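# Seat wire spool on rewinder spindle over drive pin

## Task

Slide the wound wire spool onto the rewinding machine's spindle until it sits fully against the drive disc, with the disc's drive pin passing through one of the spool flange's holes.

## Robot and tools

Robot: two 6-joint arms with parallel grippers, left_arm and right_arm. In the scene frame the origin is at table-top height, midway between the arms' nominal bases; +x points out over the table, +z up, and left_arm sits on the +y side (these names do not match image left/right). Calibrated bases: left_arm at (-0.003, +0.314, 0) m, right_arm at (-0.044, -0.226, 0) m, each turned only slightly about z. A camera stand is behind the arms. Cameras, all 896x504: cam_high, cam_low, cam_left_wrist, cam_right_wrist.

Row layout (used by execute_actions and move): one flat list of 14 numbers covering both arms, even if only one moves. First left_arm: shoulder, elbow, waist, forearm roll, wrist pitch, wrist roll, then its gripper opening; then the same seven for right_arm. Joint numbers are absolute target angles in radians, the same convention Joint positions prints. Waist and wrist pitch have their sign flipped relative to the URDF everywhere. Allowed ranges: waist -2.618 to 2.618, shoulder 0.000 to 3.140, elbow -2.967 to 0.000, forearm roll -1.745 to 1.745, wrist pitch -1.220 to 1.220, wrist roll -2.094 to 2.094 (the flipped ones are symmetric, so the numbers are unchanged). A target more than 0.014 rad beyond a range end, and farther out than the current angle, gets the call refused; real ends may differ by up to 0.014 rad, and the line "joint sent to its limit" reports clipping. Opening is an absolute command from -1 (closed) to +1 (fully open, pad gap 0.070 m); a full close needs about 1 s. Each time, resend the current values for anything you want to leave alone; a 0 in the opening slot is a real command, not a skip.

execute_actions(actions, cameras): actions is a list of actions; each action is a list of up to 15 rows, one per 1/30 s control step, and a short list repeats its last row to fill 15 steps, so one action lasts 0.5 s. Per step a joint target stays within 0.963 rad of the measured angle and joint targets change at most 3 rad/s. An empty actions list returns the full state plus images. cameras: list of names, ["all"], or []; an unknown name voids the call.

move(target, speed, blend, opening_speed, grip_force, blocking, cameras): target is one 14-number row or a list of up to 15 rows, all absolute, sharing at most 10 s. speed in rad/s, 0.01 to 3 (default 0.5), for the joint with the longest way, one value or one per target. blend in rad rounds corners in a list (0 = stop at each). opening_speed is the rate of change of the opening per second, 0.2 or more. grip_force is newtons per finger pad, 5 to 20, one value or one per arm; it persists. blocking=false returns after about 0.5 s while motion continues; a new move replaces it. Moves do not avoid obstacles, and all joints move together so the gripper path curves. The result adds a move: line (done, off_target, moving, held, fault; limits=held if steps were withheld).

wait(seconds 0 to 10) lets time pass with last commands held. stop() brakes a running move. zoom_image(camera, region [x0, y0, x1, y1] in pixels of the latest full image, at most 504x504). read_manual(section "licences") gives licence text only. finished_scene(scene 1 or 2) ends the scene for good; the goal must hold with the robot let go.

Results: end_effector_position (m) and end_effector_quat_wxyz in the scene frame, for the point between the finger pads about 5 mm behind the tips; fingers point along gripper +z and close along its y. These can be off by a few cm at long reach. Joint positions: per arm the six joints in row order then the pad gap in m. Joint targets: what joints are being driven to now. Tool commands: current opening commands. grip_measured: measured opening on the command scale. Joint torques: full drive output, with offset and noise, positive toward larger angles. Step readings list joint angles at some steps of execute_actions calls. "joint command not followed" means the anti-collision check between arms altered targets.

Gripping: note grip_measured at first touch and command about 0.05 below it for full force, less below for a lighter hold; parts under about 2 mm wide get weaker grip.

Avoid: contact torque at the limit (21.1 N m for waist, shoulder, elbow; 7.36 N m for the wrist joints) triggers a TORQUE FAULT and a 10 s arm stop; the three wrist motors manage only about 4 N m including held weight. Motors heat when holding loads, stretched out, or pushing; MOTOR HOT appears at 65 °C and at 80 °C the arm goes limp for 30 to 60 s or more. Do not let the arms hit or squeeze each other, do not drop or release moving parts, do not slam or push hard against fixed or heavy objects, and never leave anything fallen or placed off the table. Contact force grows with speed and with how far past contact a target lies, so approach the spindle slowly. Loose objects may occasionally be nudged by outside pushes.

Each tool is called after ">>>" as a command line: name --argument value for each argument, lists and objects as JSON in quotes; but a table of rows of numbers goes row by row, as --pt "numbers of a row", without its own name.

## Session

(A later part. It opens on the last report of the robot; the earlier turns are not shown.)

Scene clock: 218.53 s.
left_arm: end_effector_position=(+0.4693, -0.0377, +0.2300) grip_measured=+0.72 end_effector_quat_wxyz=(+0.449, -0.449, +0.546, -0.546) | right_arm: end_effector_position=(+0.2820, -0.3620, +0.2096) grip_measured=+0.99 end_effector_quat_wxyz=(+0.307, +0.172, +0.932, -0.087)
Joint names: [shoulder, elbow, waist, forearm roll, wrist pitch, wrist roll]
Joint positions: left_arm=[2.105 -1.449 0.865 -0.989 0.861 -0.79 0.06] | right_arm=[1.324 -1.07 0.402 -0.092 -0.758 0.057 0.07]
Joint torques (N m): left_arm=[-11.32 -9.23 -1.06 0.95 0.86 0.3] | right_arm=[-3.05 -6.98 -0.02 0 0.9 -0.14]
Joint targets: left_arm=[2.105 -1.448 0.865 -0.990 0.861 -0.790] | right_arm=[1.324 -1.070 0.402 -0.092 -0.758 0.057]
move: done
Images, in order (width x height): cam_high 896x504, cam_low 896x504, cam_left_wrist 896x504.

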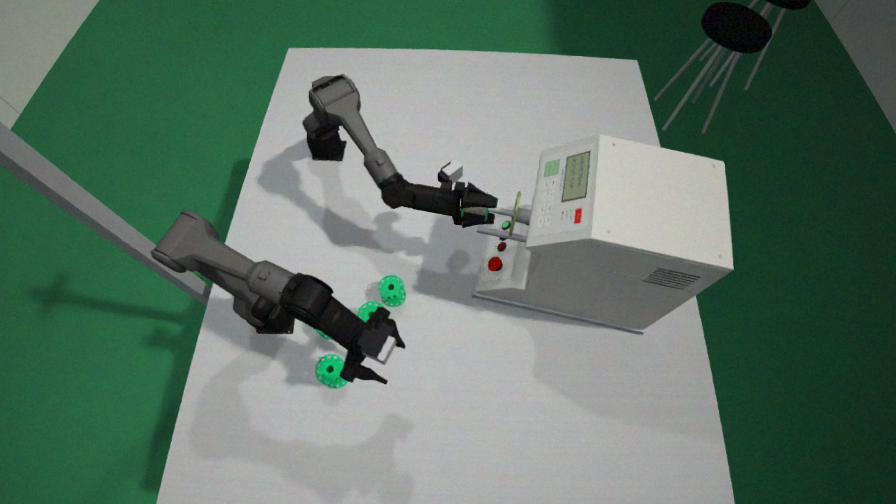

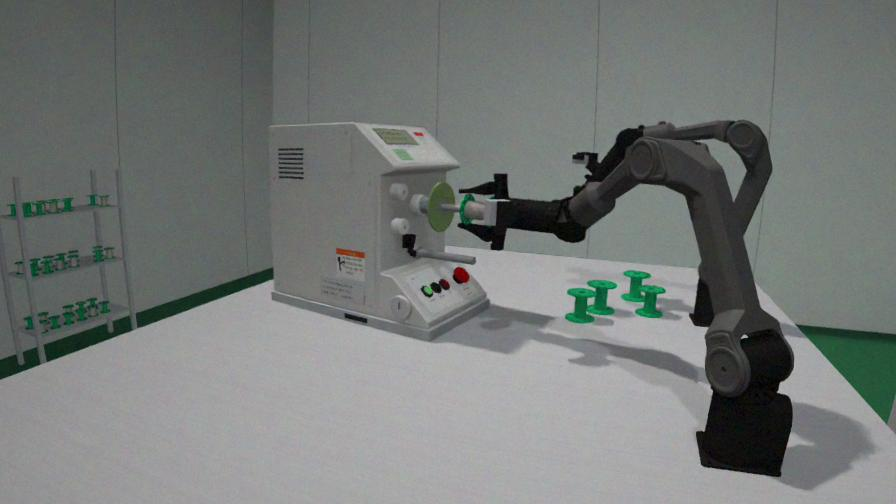

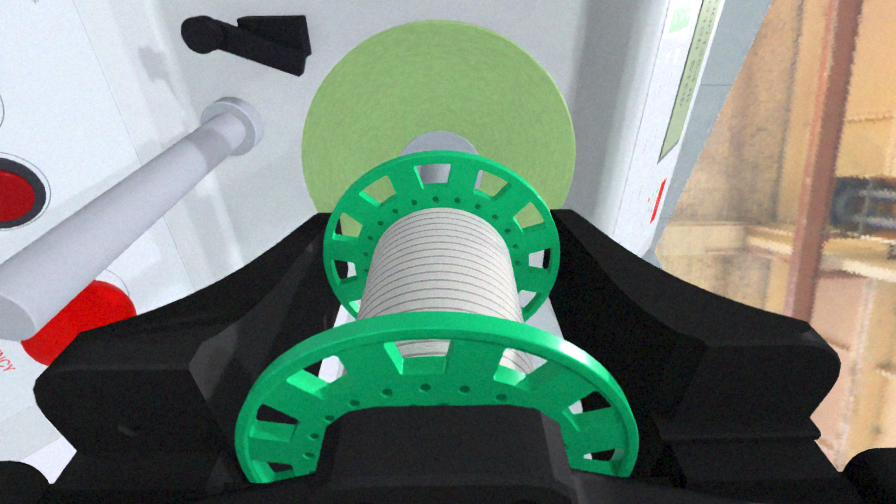

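>>> move --target '[2.1415, -1.514, 0.841, -0.988, 0.828, -0.7725, 0.72, 1.324, -1.07, 0.402, -0.092, -0.758, 0.057, 1]' --speed 0.06 --cameras '["cam_left_wrist","cam_low","cam_high"]'

>>> zoom_image --camera "cam_low" --region '[430, 180, 530, 250]'

>>> zoom_image --camera "cam_high" --region '[430, 180, 530, 250]'

Scene clock: 221.00 s.
left_arm: end_effector_position=(+0.4842, -0.0397, +0.2300) grip_measured=+0.72 end_effector_quat_wxyz=(+0.449, -0.450, +0.546, -0.546) | right_arm: end_effector_position=(+0.2820, -0.3620, +0.2096) grip_measured=+0.99 end_effector_quat_wxyz=(+0.307, +0.172, +0.932, -0.087)
Joint names: [shoulder, elbow, waist, forearm roll, wrist pitch, wrist roll]
Joint positions: left_arm=[2.141 -1.514 0.841 -0.989 0.828 -0.773 0.06] | right_arm=[1.324 -1.07 0.402 -0.092 -0.758 0.057 0.07]
Joint torques (N m): left_arm=[-10.52 -8.02 -0.31 0.74 0.6 0.3] | right_arm=[-3.07 -7 -0.01 0.01 0.9 -0.13]
Joint targets: left_arm=[2.142 -1.514 0.841 -0.988 0.828 -0.773] | right_arm=[1.324 -1.070 0.402 -0.092 -0.758 0.057]
move: done
Images, in order (width x height): cam_high 896x504, cam_low 896x504, cam_left_wrist 896x504.

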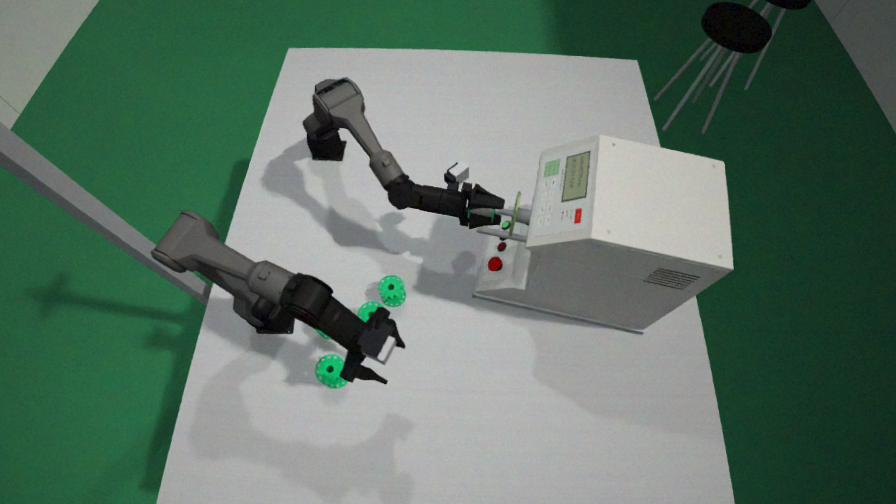

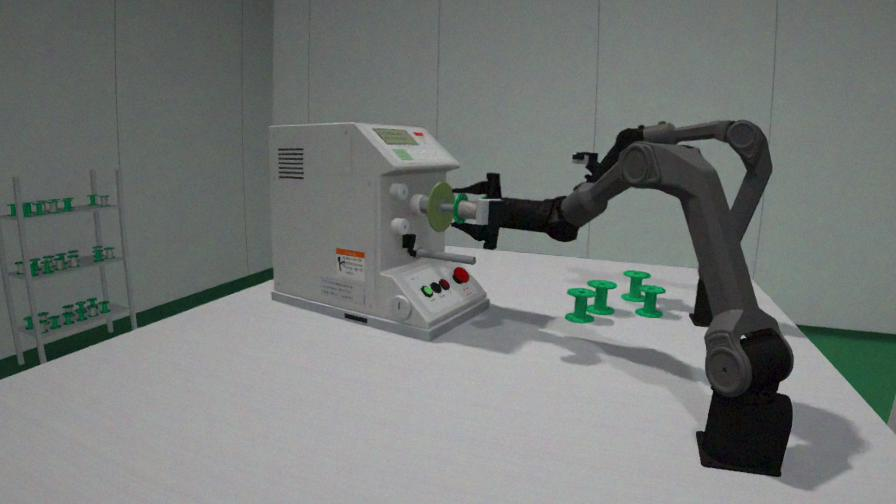

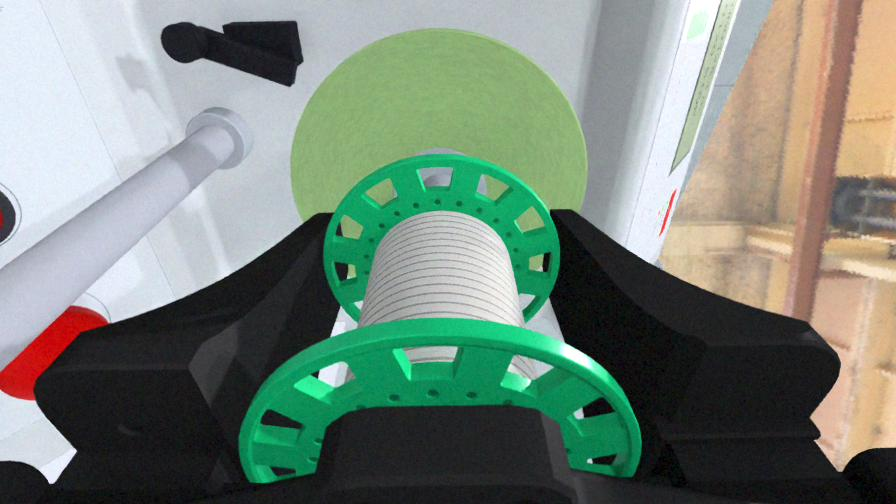

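Scaled by 5.040 from the camera's 896x504 image, which has a finer 1280x720 frame.

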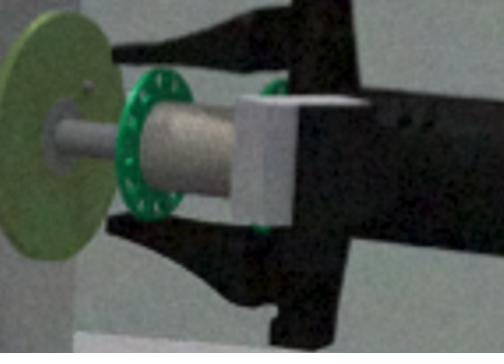

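Scaled by 5.040 from the camera's 896x504 image, which has a finer 1280x720 frame.

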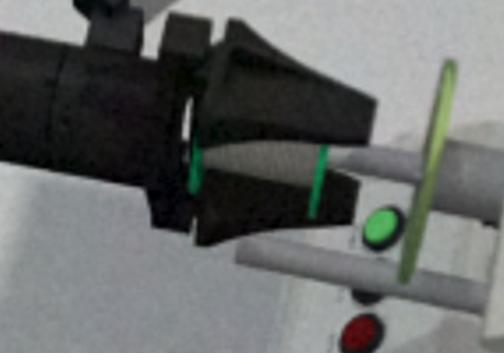

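>>> move --target '[2.1741, -1.5744, 0.8242, -0.9946, 0.8004, -0.7515, 0.72, 1.324, -1.07, 0.402, -0.092, -0.758, 0.057, 1]' --speed 0.06 --cameras '["cam_left_wrist","cam_low","cam_high"]'

>>> zoom_image --camera "cam_left_wrist" --region '[290, 20, 600, 420]'

>>> zoom_image --camera "cam_high" --region '[430, 180, 530, 250]'

Scene clock: 223.83 s.
left_arm: end_effector_position=(+0.4957, -0.0430, +0.2300) grip_measured=+0.72 end_effector_quat_wxyz=(+0.449, -0.449, +0.546, -0.546) | right_arm: end_effector_position=(+0.2820, -0.3620, +0.2096) grip_measured=+0.99 end_effector_quat_wxyz=(+0.307, +0.172, +0.932, -0.087)
Joint names: [shoulder, elbow, waist, forearm roll, wrist pitch, wrist roll]
Joint positions: left_arm=[2.174 -1.575 0.825 -0.994 0.8 -0.752 0.06] | right_arm=[1.324 -1.07 0.402 -0.092 -0.758 0.057 0.07]
Joint torques (N m): left_arm=[-10.7 -8.05 -0.22 0.62 0.56 0.27] | right_arm=[-3.09 -7 0.03 0 0.9 -0.14]
Joint targets: left_arm=[2.174 -1.574 0.824 -0.995 0.800 -0.751] | right_arm=[1.324 -1.070 0.402 -0.092 -0.758 0.057]
move: done
Images, in order (width x height): cam_high 896x504, cam_low 896x504, cam_left_wrist 896x504.

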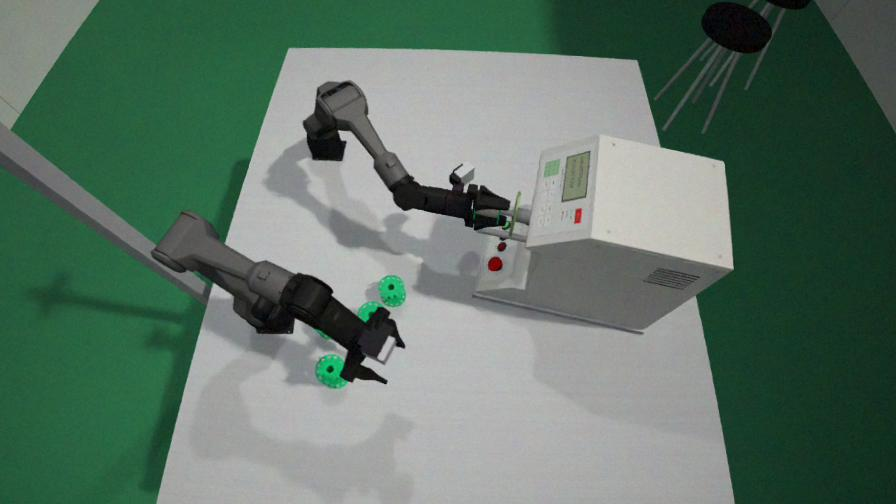

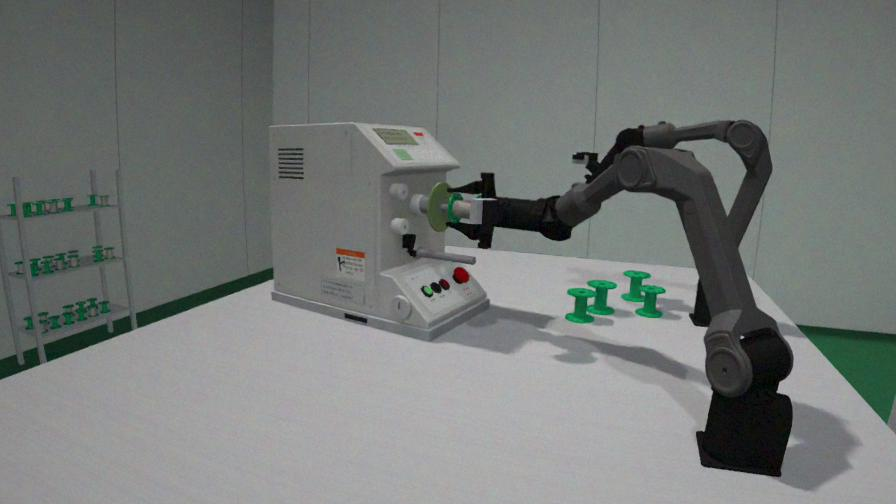

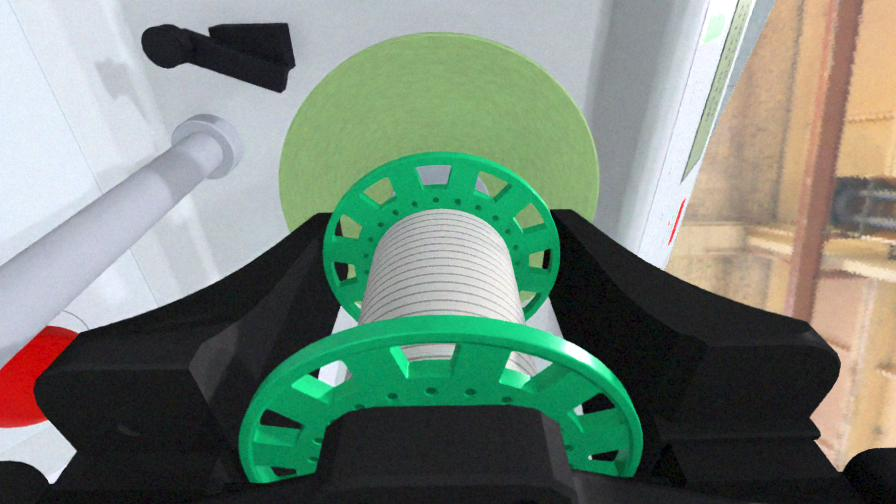

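Scaled by 1.260 from the camera's 896x504 image, which has a finer 1280x720 frame.

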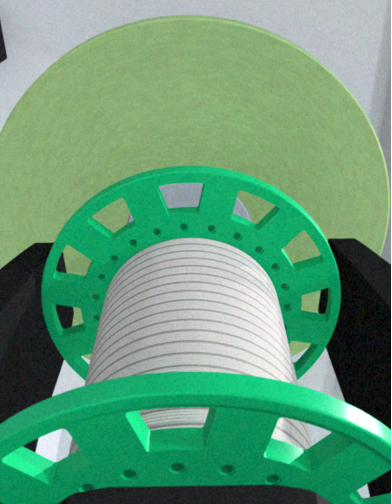

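Scaled by 5.040 from the camera's 896x504 image, which has a finer 1280x720 frame.

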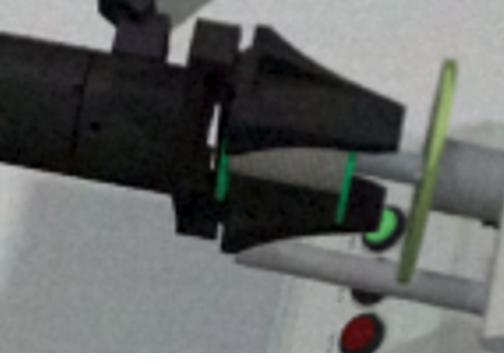

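>>> execute_actions --actions '[]'

Scene clock: 229.43 s.
left_arm: end_effector_position=(+0.4957, -0.0430, +0.2300) grip_measured=+0.72 end_effector_quat_wxyz=(+0.449, -0.449, +0.546, -0.546) | right_arm: end_effector_position=(+0.2820, -0.3620, +0.2096) grip_measured=+0.99 end_effector_quat_wxyz=(+0.307, +0.172, +0.932, -0.087)
Joint names: [shoulder, elbow, waist, forearm roll, wrist pitch, wrist roll]
Joint positions: left_arm=[2.174 -1.575 0.825 -0.994 0.8 -0.752 0.06] | right_arm=[1.324 -1.07 0.402 -0.092 -0.758 0.057 0.07]
Joint torques (N m): left_arm=[-12.56 -6.3 1.29 0.75 0.53 -0.03] | right_arm=[-3.02 -6.99 -0.01 0 0.91 -0.14]
Motor temperatures (°C): left_arm=[35 32 34 36 35 29] | right_arm=[38 34 29 33 38 28]
Joint targets: left_arm=[2.174 -1.574 0.824 -0.995 0.800 -0.751] | right_arm=[1.324 -1.070 0.402 -0.092 -0.758 0.057]
Tool commands: left_gripper/opening=+0.72 right_gripper/opening=+1.0

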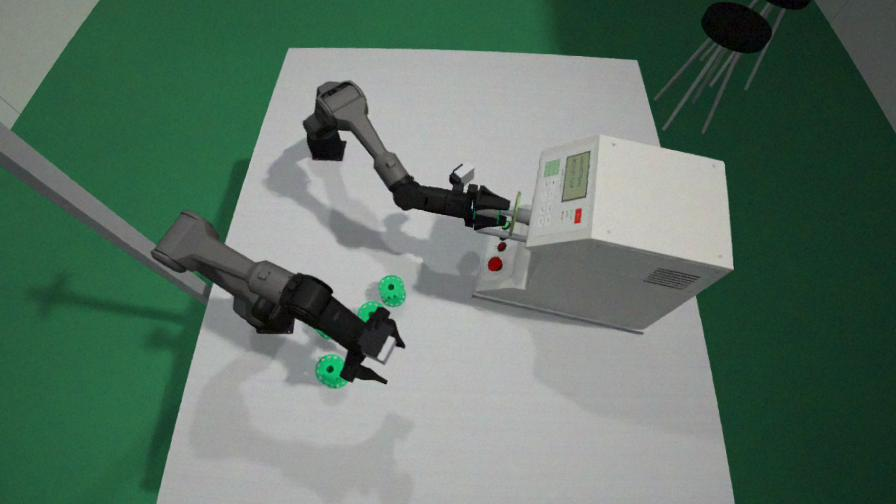

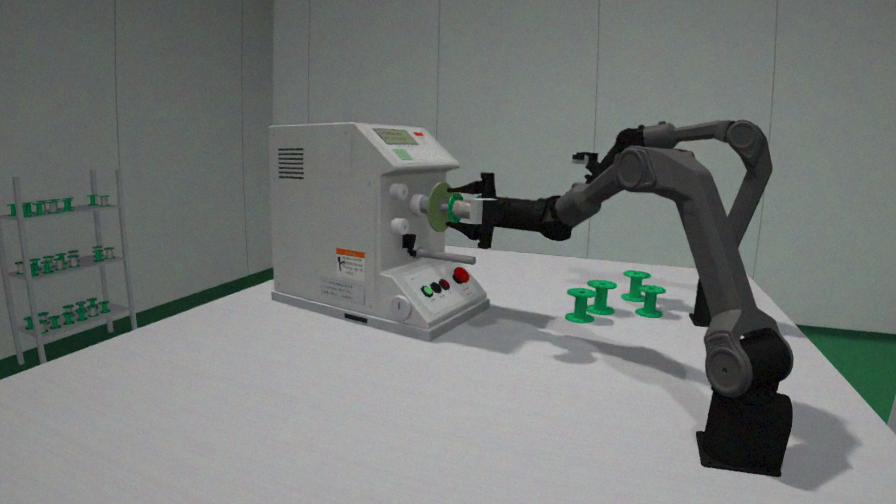

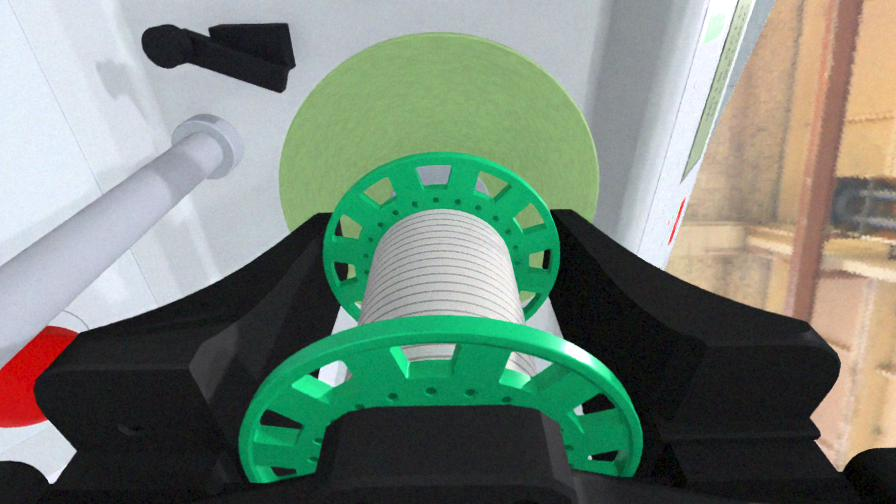

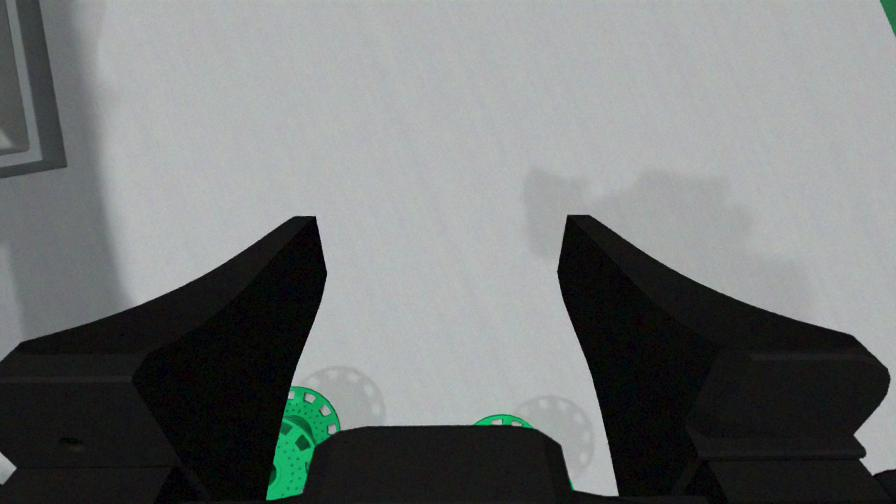

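>>> move --pt "2.174 -1.574 0.8242 -0.9946 0.8004 -0.7515 1 1.324 -1.07 0.402 -0.092 -0.758 0.057 1" --pt "2.1415 -1.514 0.841 -0.988 0.828 -0.7725 1 1.324 -1.07 0.402 -0.092 -0.758 0.057 1" --pt "2.068 -1.383 0.889 -0.991 0.893 -0.8075 1 1.324 -1.07 0.402 -0.092 -0.758 0.057 1" --pt "2.001 -1.266 0.9424 -1.008 0.957 -0.831 1 1.324 -1.07 0.402 -0.092 -0.758 0.057 1" --blend '[0,0.01,0.01,0]' --speed 0.12 --cameras '["all"]'

Scene clock: 234.23 s.
left_arm: end_effector_position=(+0.4249, -0.0286, +0.2297) grip_measured=+0.99 end_effector_quat_wxyz=(+0.449, -0.449, +0.546, -0.546) | right_arm: end_effector_position=(+0.2820, -0.3620, +0.2096) grip_measured=+0.99 end_effector_quat_wxyz=(+0.307, +0.172, +0.932, -0.087)
Joint names: [shoulder, elbow, waist, forearm roll, wrist pitch, wrist roll]
Joint positions: left_arm=[2.001 -1.265 0.943 -1.008 0.957 -0.83 0.07] | right_arm=[1.324 -1.07 0.402 -0.092 -0.758 0.057 0.07]
Joint torques (N m): left_arm=[-9.45 -6.13 0.62 0.57 0.45 0.05] | right_arm=[-3.08 -7 0.03 0 0.9 -0.14]
Joint targets: left_arm=[2.001 -1.266 0.942 -1.008 0.957 -0.831] | right_arm=[1.324 -1.070 0.402 -0.092 -0.758 0.057]
move: done

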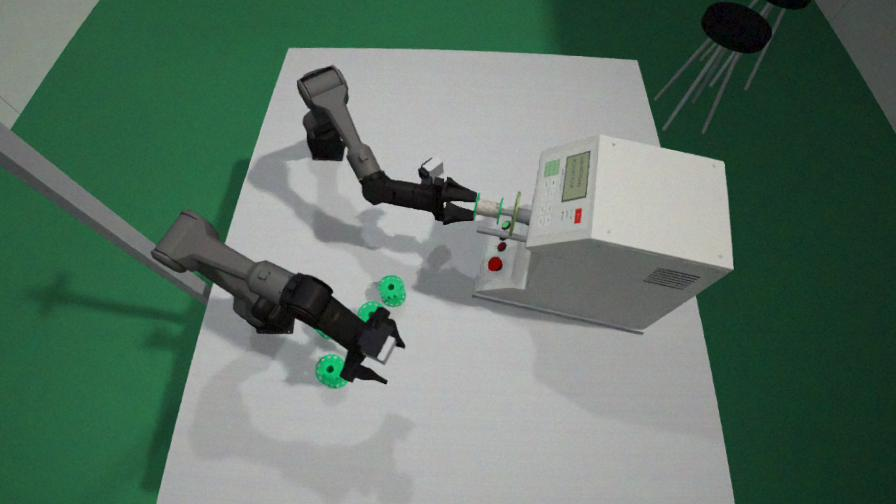

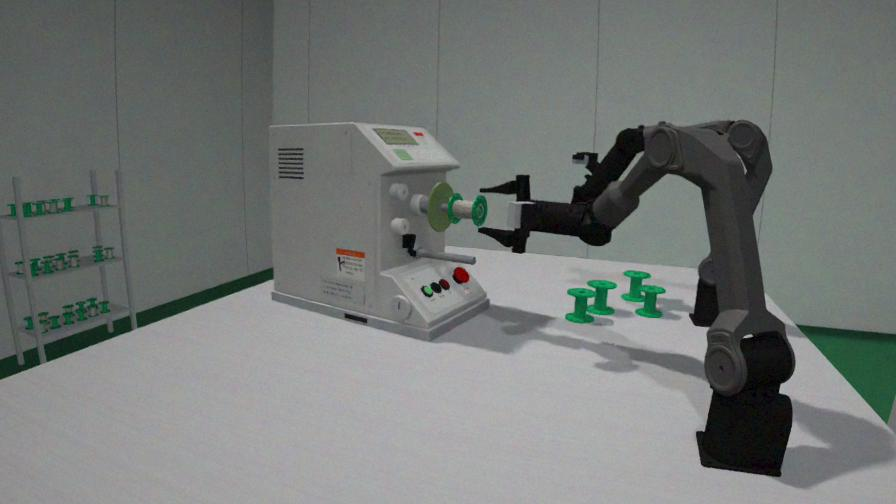

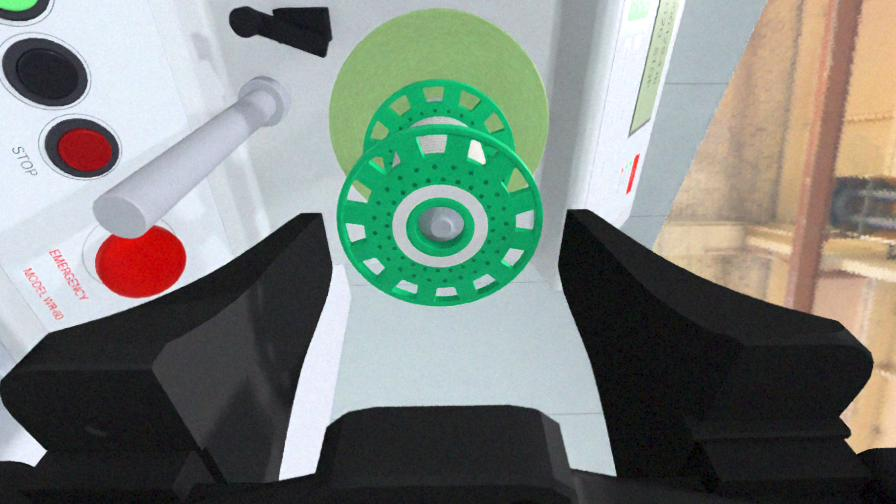

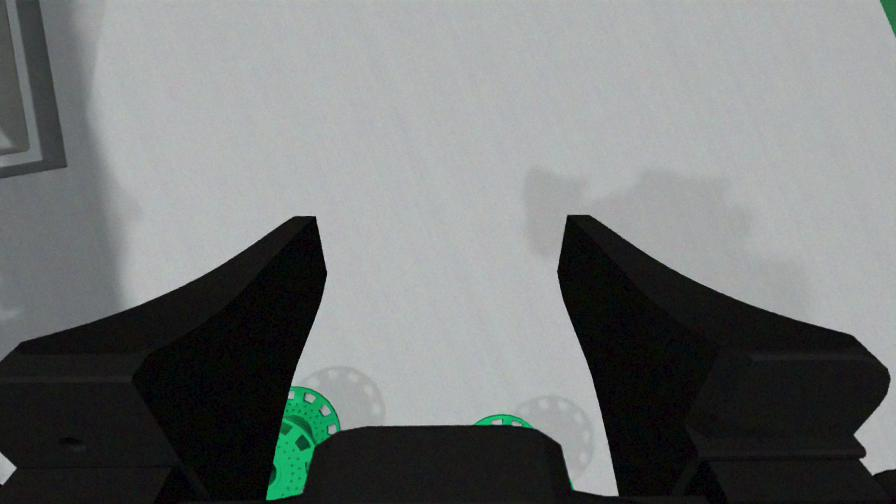

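>>> zoom_image --camera "cam_left_wrist" --region '[310, 0, 570, 310]'

>>> zoom_image --camera "cam_low" --region '[390, 160, 510, 250]'

>>> zoom_image --camera "cam_high" --region '[430, 165, 560, 255]'

Scaled by 1.626 from the camera's 896x504 image, which has a finer 1280x720 frame.

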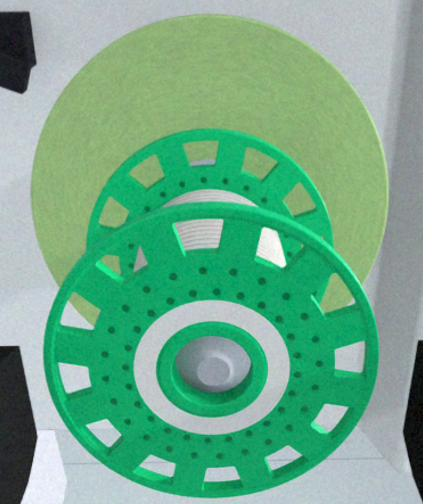

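Scaled by 4.200 from the camera's 896x504 image, which has a finer 1280x720 frame.

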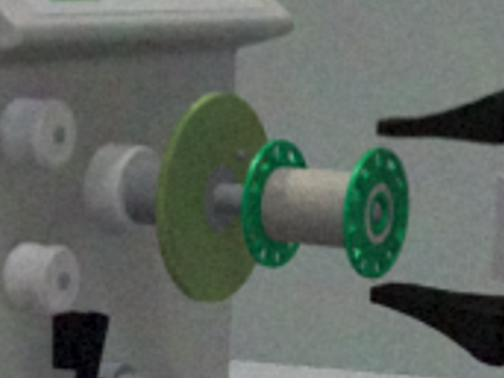

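Scaled by 3.877 from the camera's 896x504 image, which has a finer 1280x720 frame.

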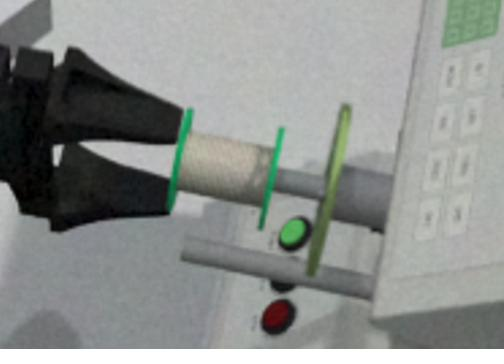

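>>> move --target '[2.0605,-1.368,0.8959,-0.9932,0.9013,-0.8106,1,1.324,-1.07,0.402,-0.092,-0.758,0.057,1]' --speed 0.12 --cameras '["cam_left_wrist"]'

>>> zoom_image --camera "cam_left_wrist" --region '[290, 60, 610, 380]'

Scene clock: 242.63 s.
left_arm: end_effector_position=(+0.4510, -0.0340, +0.2293) grip_measured=+0.99 end_effector_quat_wxyz=(+0.449, -0.449, +0.546, -0.546) | right_arm: end_effector_position=(+0.2820, -0.3620, +0.2096) grip_measured=+0.99 end_effector_quat_wxyz=(+0.307, +0.172, +0.932, -0.087)
Joint names: [shoulder, elbow, waist, forearm roll, wrist pitch, wrist roll]
Joint positions: left_arm=[2.061 -1.369 0.896 -0.993 0.901 -0.811 0.07] | right_arm=[1.324 -1.07 0.402 -0.092 -0.758 0.057 0.07]
Joint torques (N m): left_arm=[-9.35 -6.4 0.32 0.58 0.56 0.26] | right_arm=[-3.01 -6.97 -0.01 -0.01 0.9 -0.14]
Joint targets: left_arm=[2.061 -1.368 0.896 -0.993 0.901 -0.811] | right_arm=[1.324 -1.070 0.402 -0.092 -0.758 0.057]
move: done
Images, in order (width x height): cam_left_wrist 896x504.

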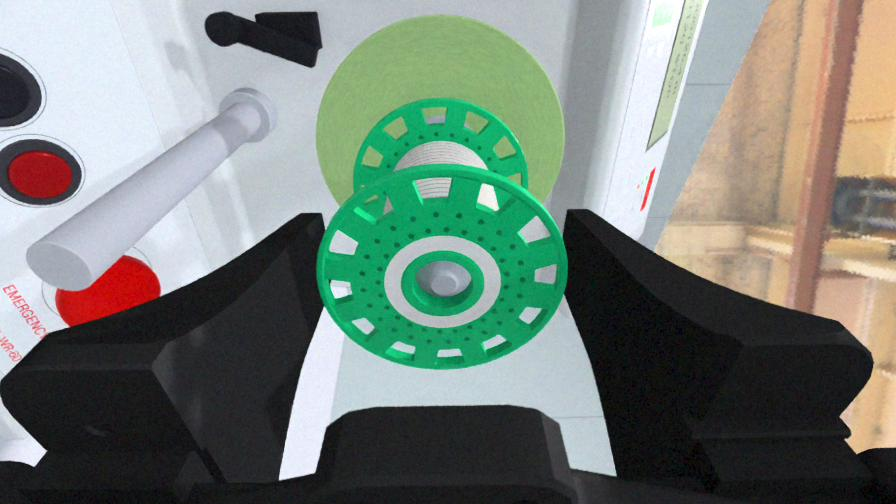

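Scaled by 1.575 from the camera's 896x504 image, which has a finer 1280x720 frame.

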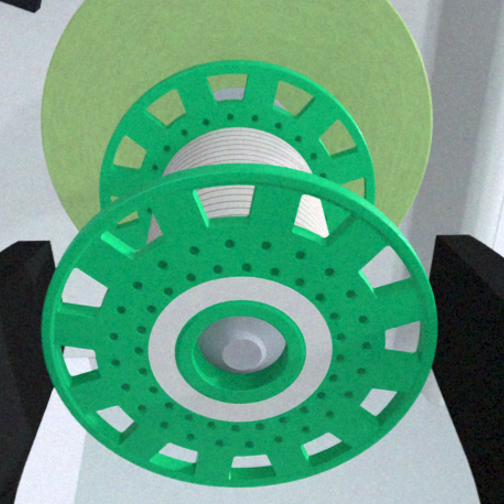

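>>> move --target '[2.0605,-1.368,0.8959,-0.9932,0.9013,-0.8106,0.55,1.324,-1.07,0.402,-0.092,-0.758,0.057,1]' --opening_speed 0.3 --grip_force 6 --cameras '["cam_left_wrist"]'

Scene clock: 245.63 s.
left_arm: end_effector_position=(+0.4509, -0.0339, +0.2290) grip_measured=+0.64 end_effector_quat_wxyz=(+0.449, -0.449, +0.547, -0.546) | right_arm: end_effector_position=(+0.2820, -0.3620, +0.2096) grip_measured=+0.99 end_effector_quat_wxyz=(+0.307, +0.172, +0.932, -0.087)
Joint names: [shoulder, elbow, waist, forearm roll, wrist pitch, wrist roll]
Joint positions: left_arm=[2.061 -1.368 0.896 -0.993 0.901 -0.811 0.057] | right_arm=[1.324 -1.07 0.402 -0.092 -0.758 0.057 0.07]
Joint torques (N m): left_arm=[-10.6 -6.68 1.16 0.81 0.57 0] | right_arm=[-3.04 -7.01 0.01 0 0.9 -0.14]
Joint targets: left_arm=[2.061 -1.368 0.896 -0.993 0.901 -0.811] | right_arm=[1.324 -1.070 0.402 -0.092 -0.758 0.057]
grip_force (N): 6, 6
move: done
Images, in order (width x height): cam_left_wrist 896x504.

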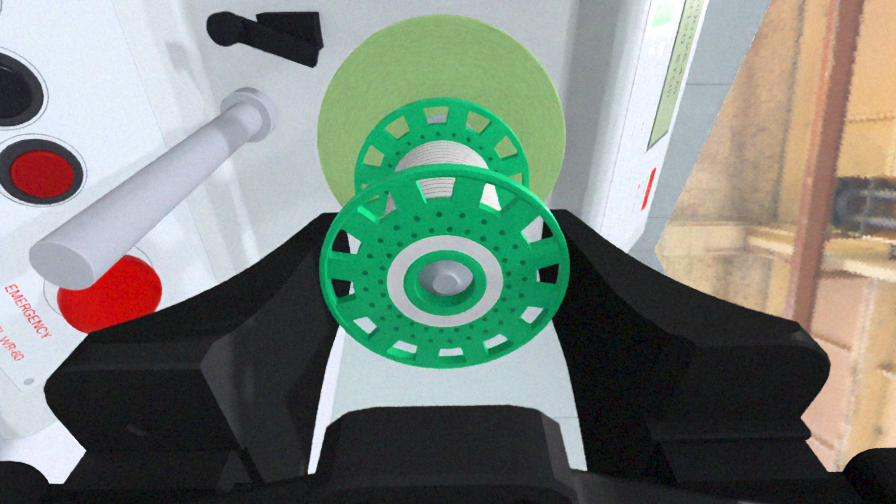

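>>> move --target '[2.0605,-1.368,0.8959,-0.9932,0.9013,-0.628,0.55,1.324,-1.07,0.402,-0.092,-0.758,0.057,1]' --speed 0.2 --cameras '["all"]'

>>> zoom_image --camera "cam_low" --region '[410, 170, 490, 240]'

>>> zoom_image --camera "cam_left_wrist" --region '[290, 0, 610, 380]'

Scene clock: 247.93 s.
left_arm: end_effector_position=(+0.4509, -0.0339, +0.2290) grip_measured=+0.64 end_effector_quat_wxyz=(+0.497, -0.397, +0.586, -0.502) | right_arm: end_effector_position=(+0.2820, -0.3620, +0.2096) grip_measured=+0.99 end_effector_quat_wxyz=(+0.307, +0.172, +0.932, -0.087)
Joint names: [shoulder, elbow, waist, forearm roll, wrist pitch, wrist roll]
Joint positions: left_arm=[2.061 -1.368 0.896 -0.993 0.901 -0.627 0.057] | right_arm=[1.324 -1.07 0.402 -0.092 -0.758 0.057 0.07]
Joint torques (N m): left_arm=[-11.78 -9.53 0.99 1.38 0.87 -0.01] | right_arm=[-3.03 -7 0.01 0 0.9 -0.14]
Joint targets: left_arm=[2.061 -1.368 0.896 -0.993 0.901 -0.628] | right_arm=[1.324 -1.070 0.402 -0.092 -0.758 0.057]
grip_force (N): 6, 6
move: done

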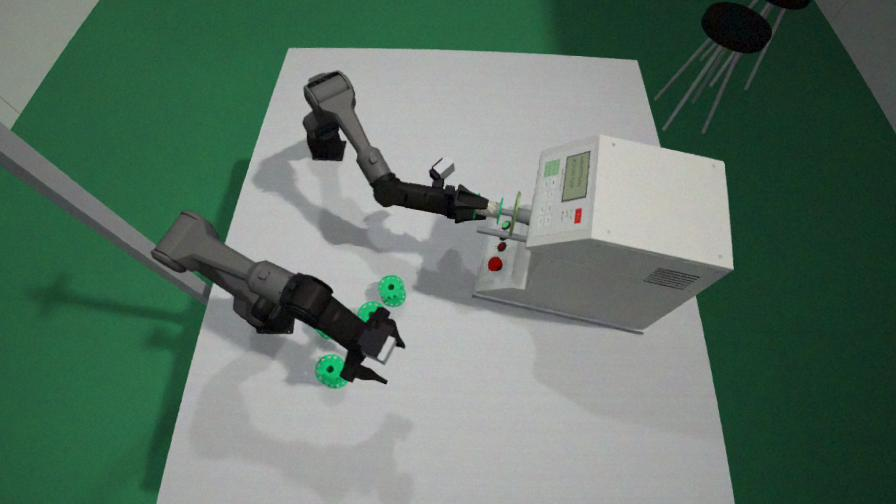

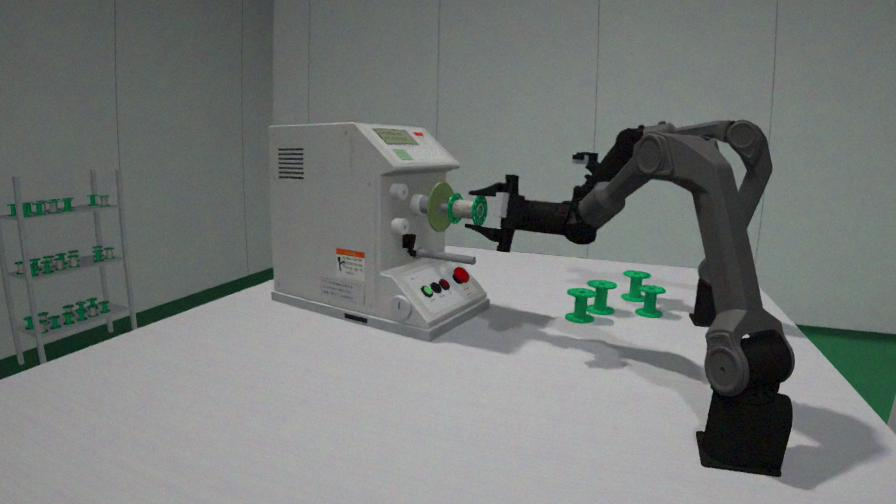

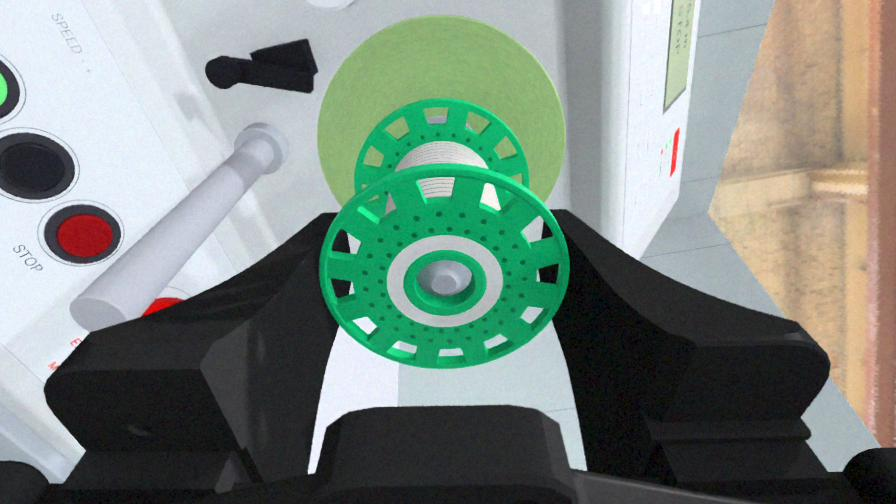

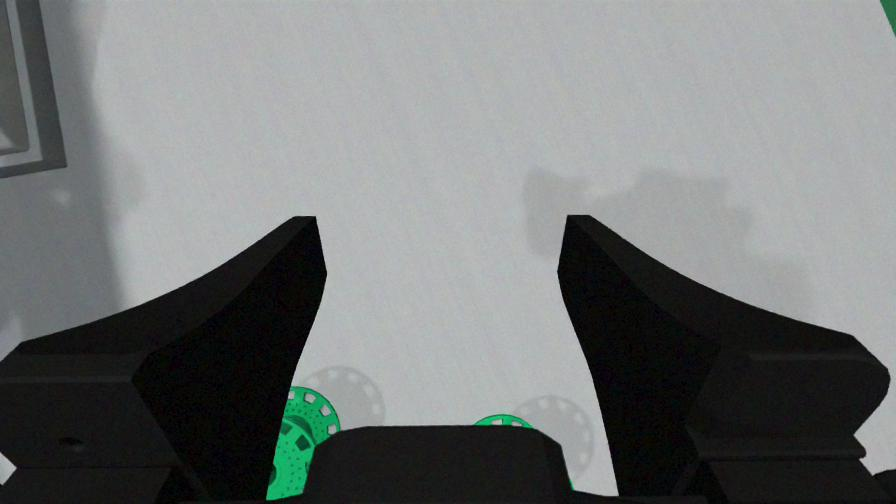

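Scaled by 6.300 from the camera's 896x504 image, which has a finer 1280x720 frame.

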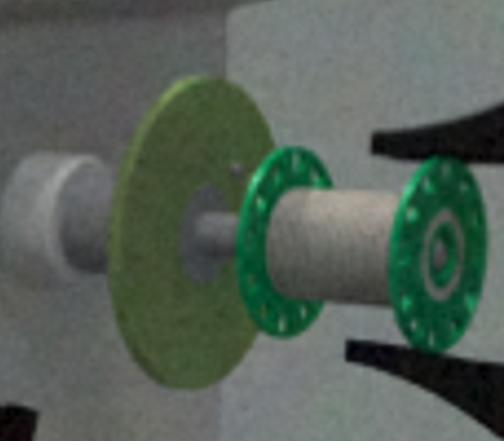

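Scaled by 1.326 from the camera's 896x504 image, which has a finer 1280x720 frame.

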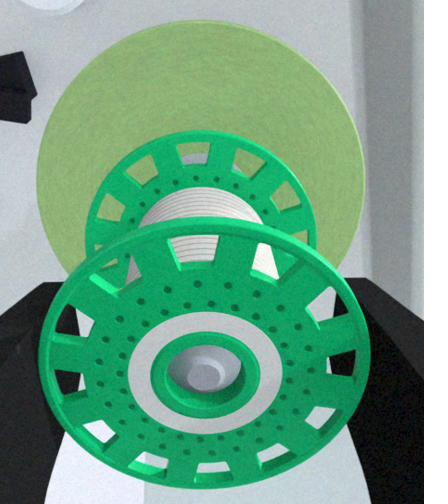

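>>> move --target '[2.1127,-1.460,0.8595,-0.9875,0.854,-0.604,0.55,1.324,-1.07,0.402,-0.092,-0.758,0.057,1]' --speed 0.06 --cameras '["all"]'

>>> zoom_image --camera "cam_low" --region '[410, 170, 490, 240]'

>>> zoom_image --camera "cam_high" --region '[450, 175, 550, 245]'

>>> zoom_image --camera "cam_left_wrist" --region '[290, 0, 610, 380]'

Scene clock: 252.37 s.
left_arm: end_effector_position=(+0.4723, -0.0381, +0.2288) grip_measured=+0.64 end_effector_quat_wxyz=(+0.497, -0.397, +0.586, -0.502) | right_arm: end_effector_position=(+0.2820, -0.3620, +0.2096) grip_measured=+0.99 end_effector_quat_wxyz=(+0.307, +0.172, +0.932, -0.087)
Joint names: [shoulder, elbow, waist, forearm roll, wrist pitch, wrist roll]
Joint positions: left_arm=[2.113 -1.461 0.86 -0.988 0.854 -0.604 0.057] | right_arm=[1.324 -1.07 0.402 -0.092 -0.758 0.057 0.07]
Joint torques (N m): left_arm=[-14.95 -12.49 -0.17 1.72 1.29 0.33] | right_arm=[-3.04 -7.02 -0.01 -0.01 0.9 -0.13]
Joint targets: left_arm=[2.113 -1.460 0.860 -0.988 0.854 -0.604] | right_arm=[1.324 -1.070 0.402 -0.092 -0.758 0.057]
grip_force (N): 6, 6
move: done

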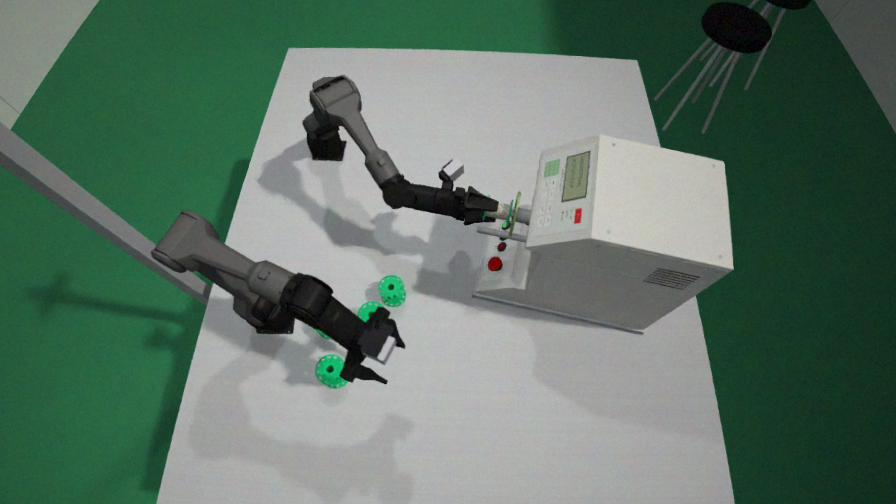

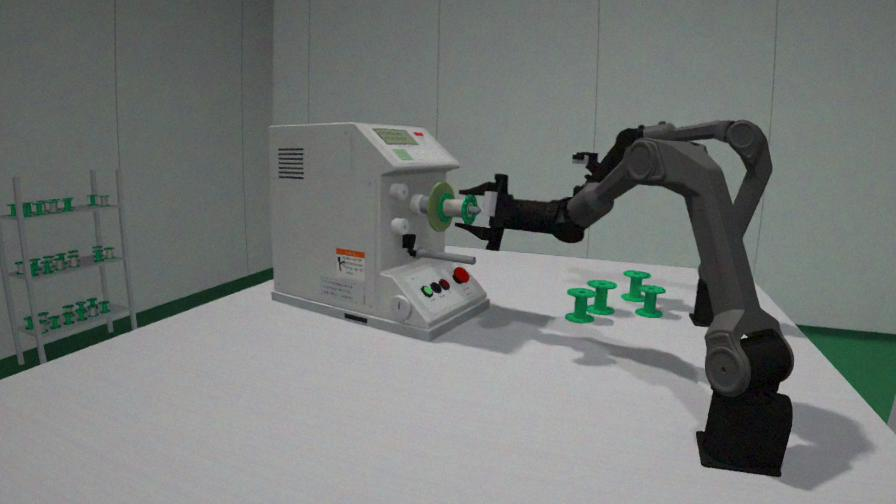

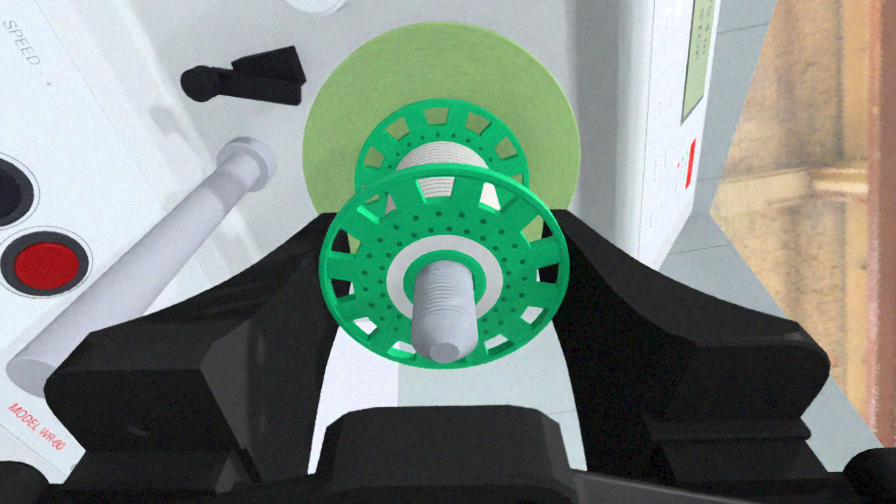

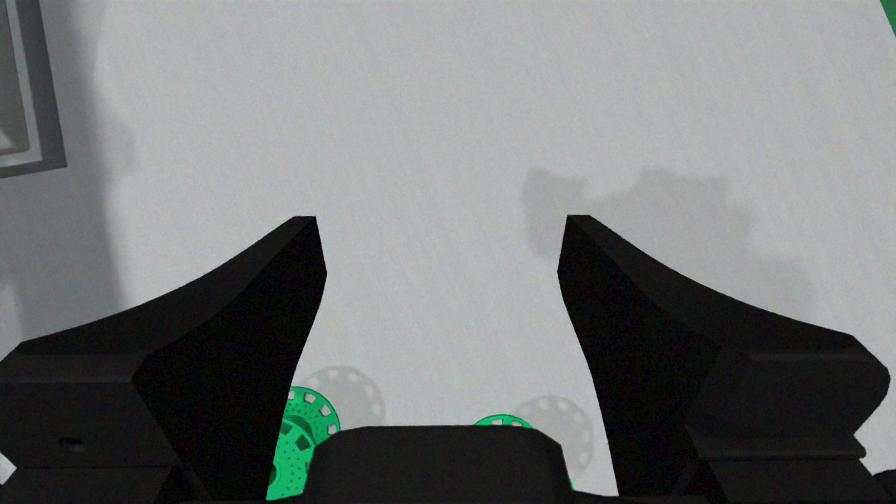

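Scaled by 6.300 from the camera's 896x504 image, which has a finer 1280x720 frame.

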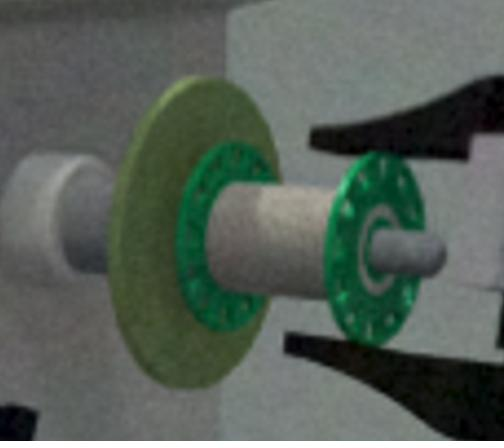

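Scaled by 5.040 from the camera's 896x504 image, which has a finer 1280x720 frame.

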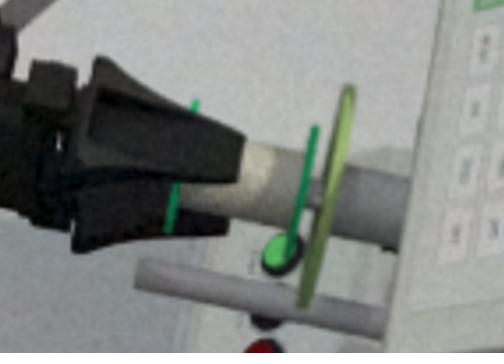

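Scaled by 1.326 from the camera's 896x504 image, which has a finer 1280x720 frame.

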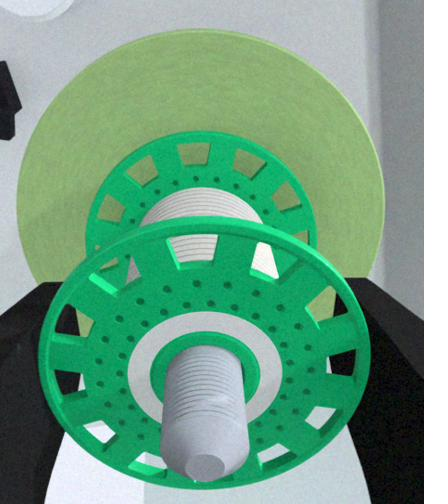

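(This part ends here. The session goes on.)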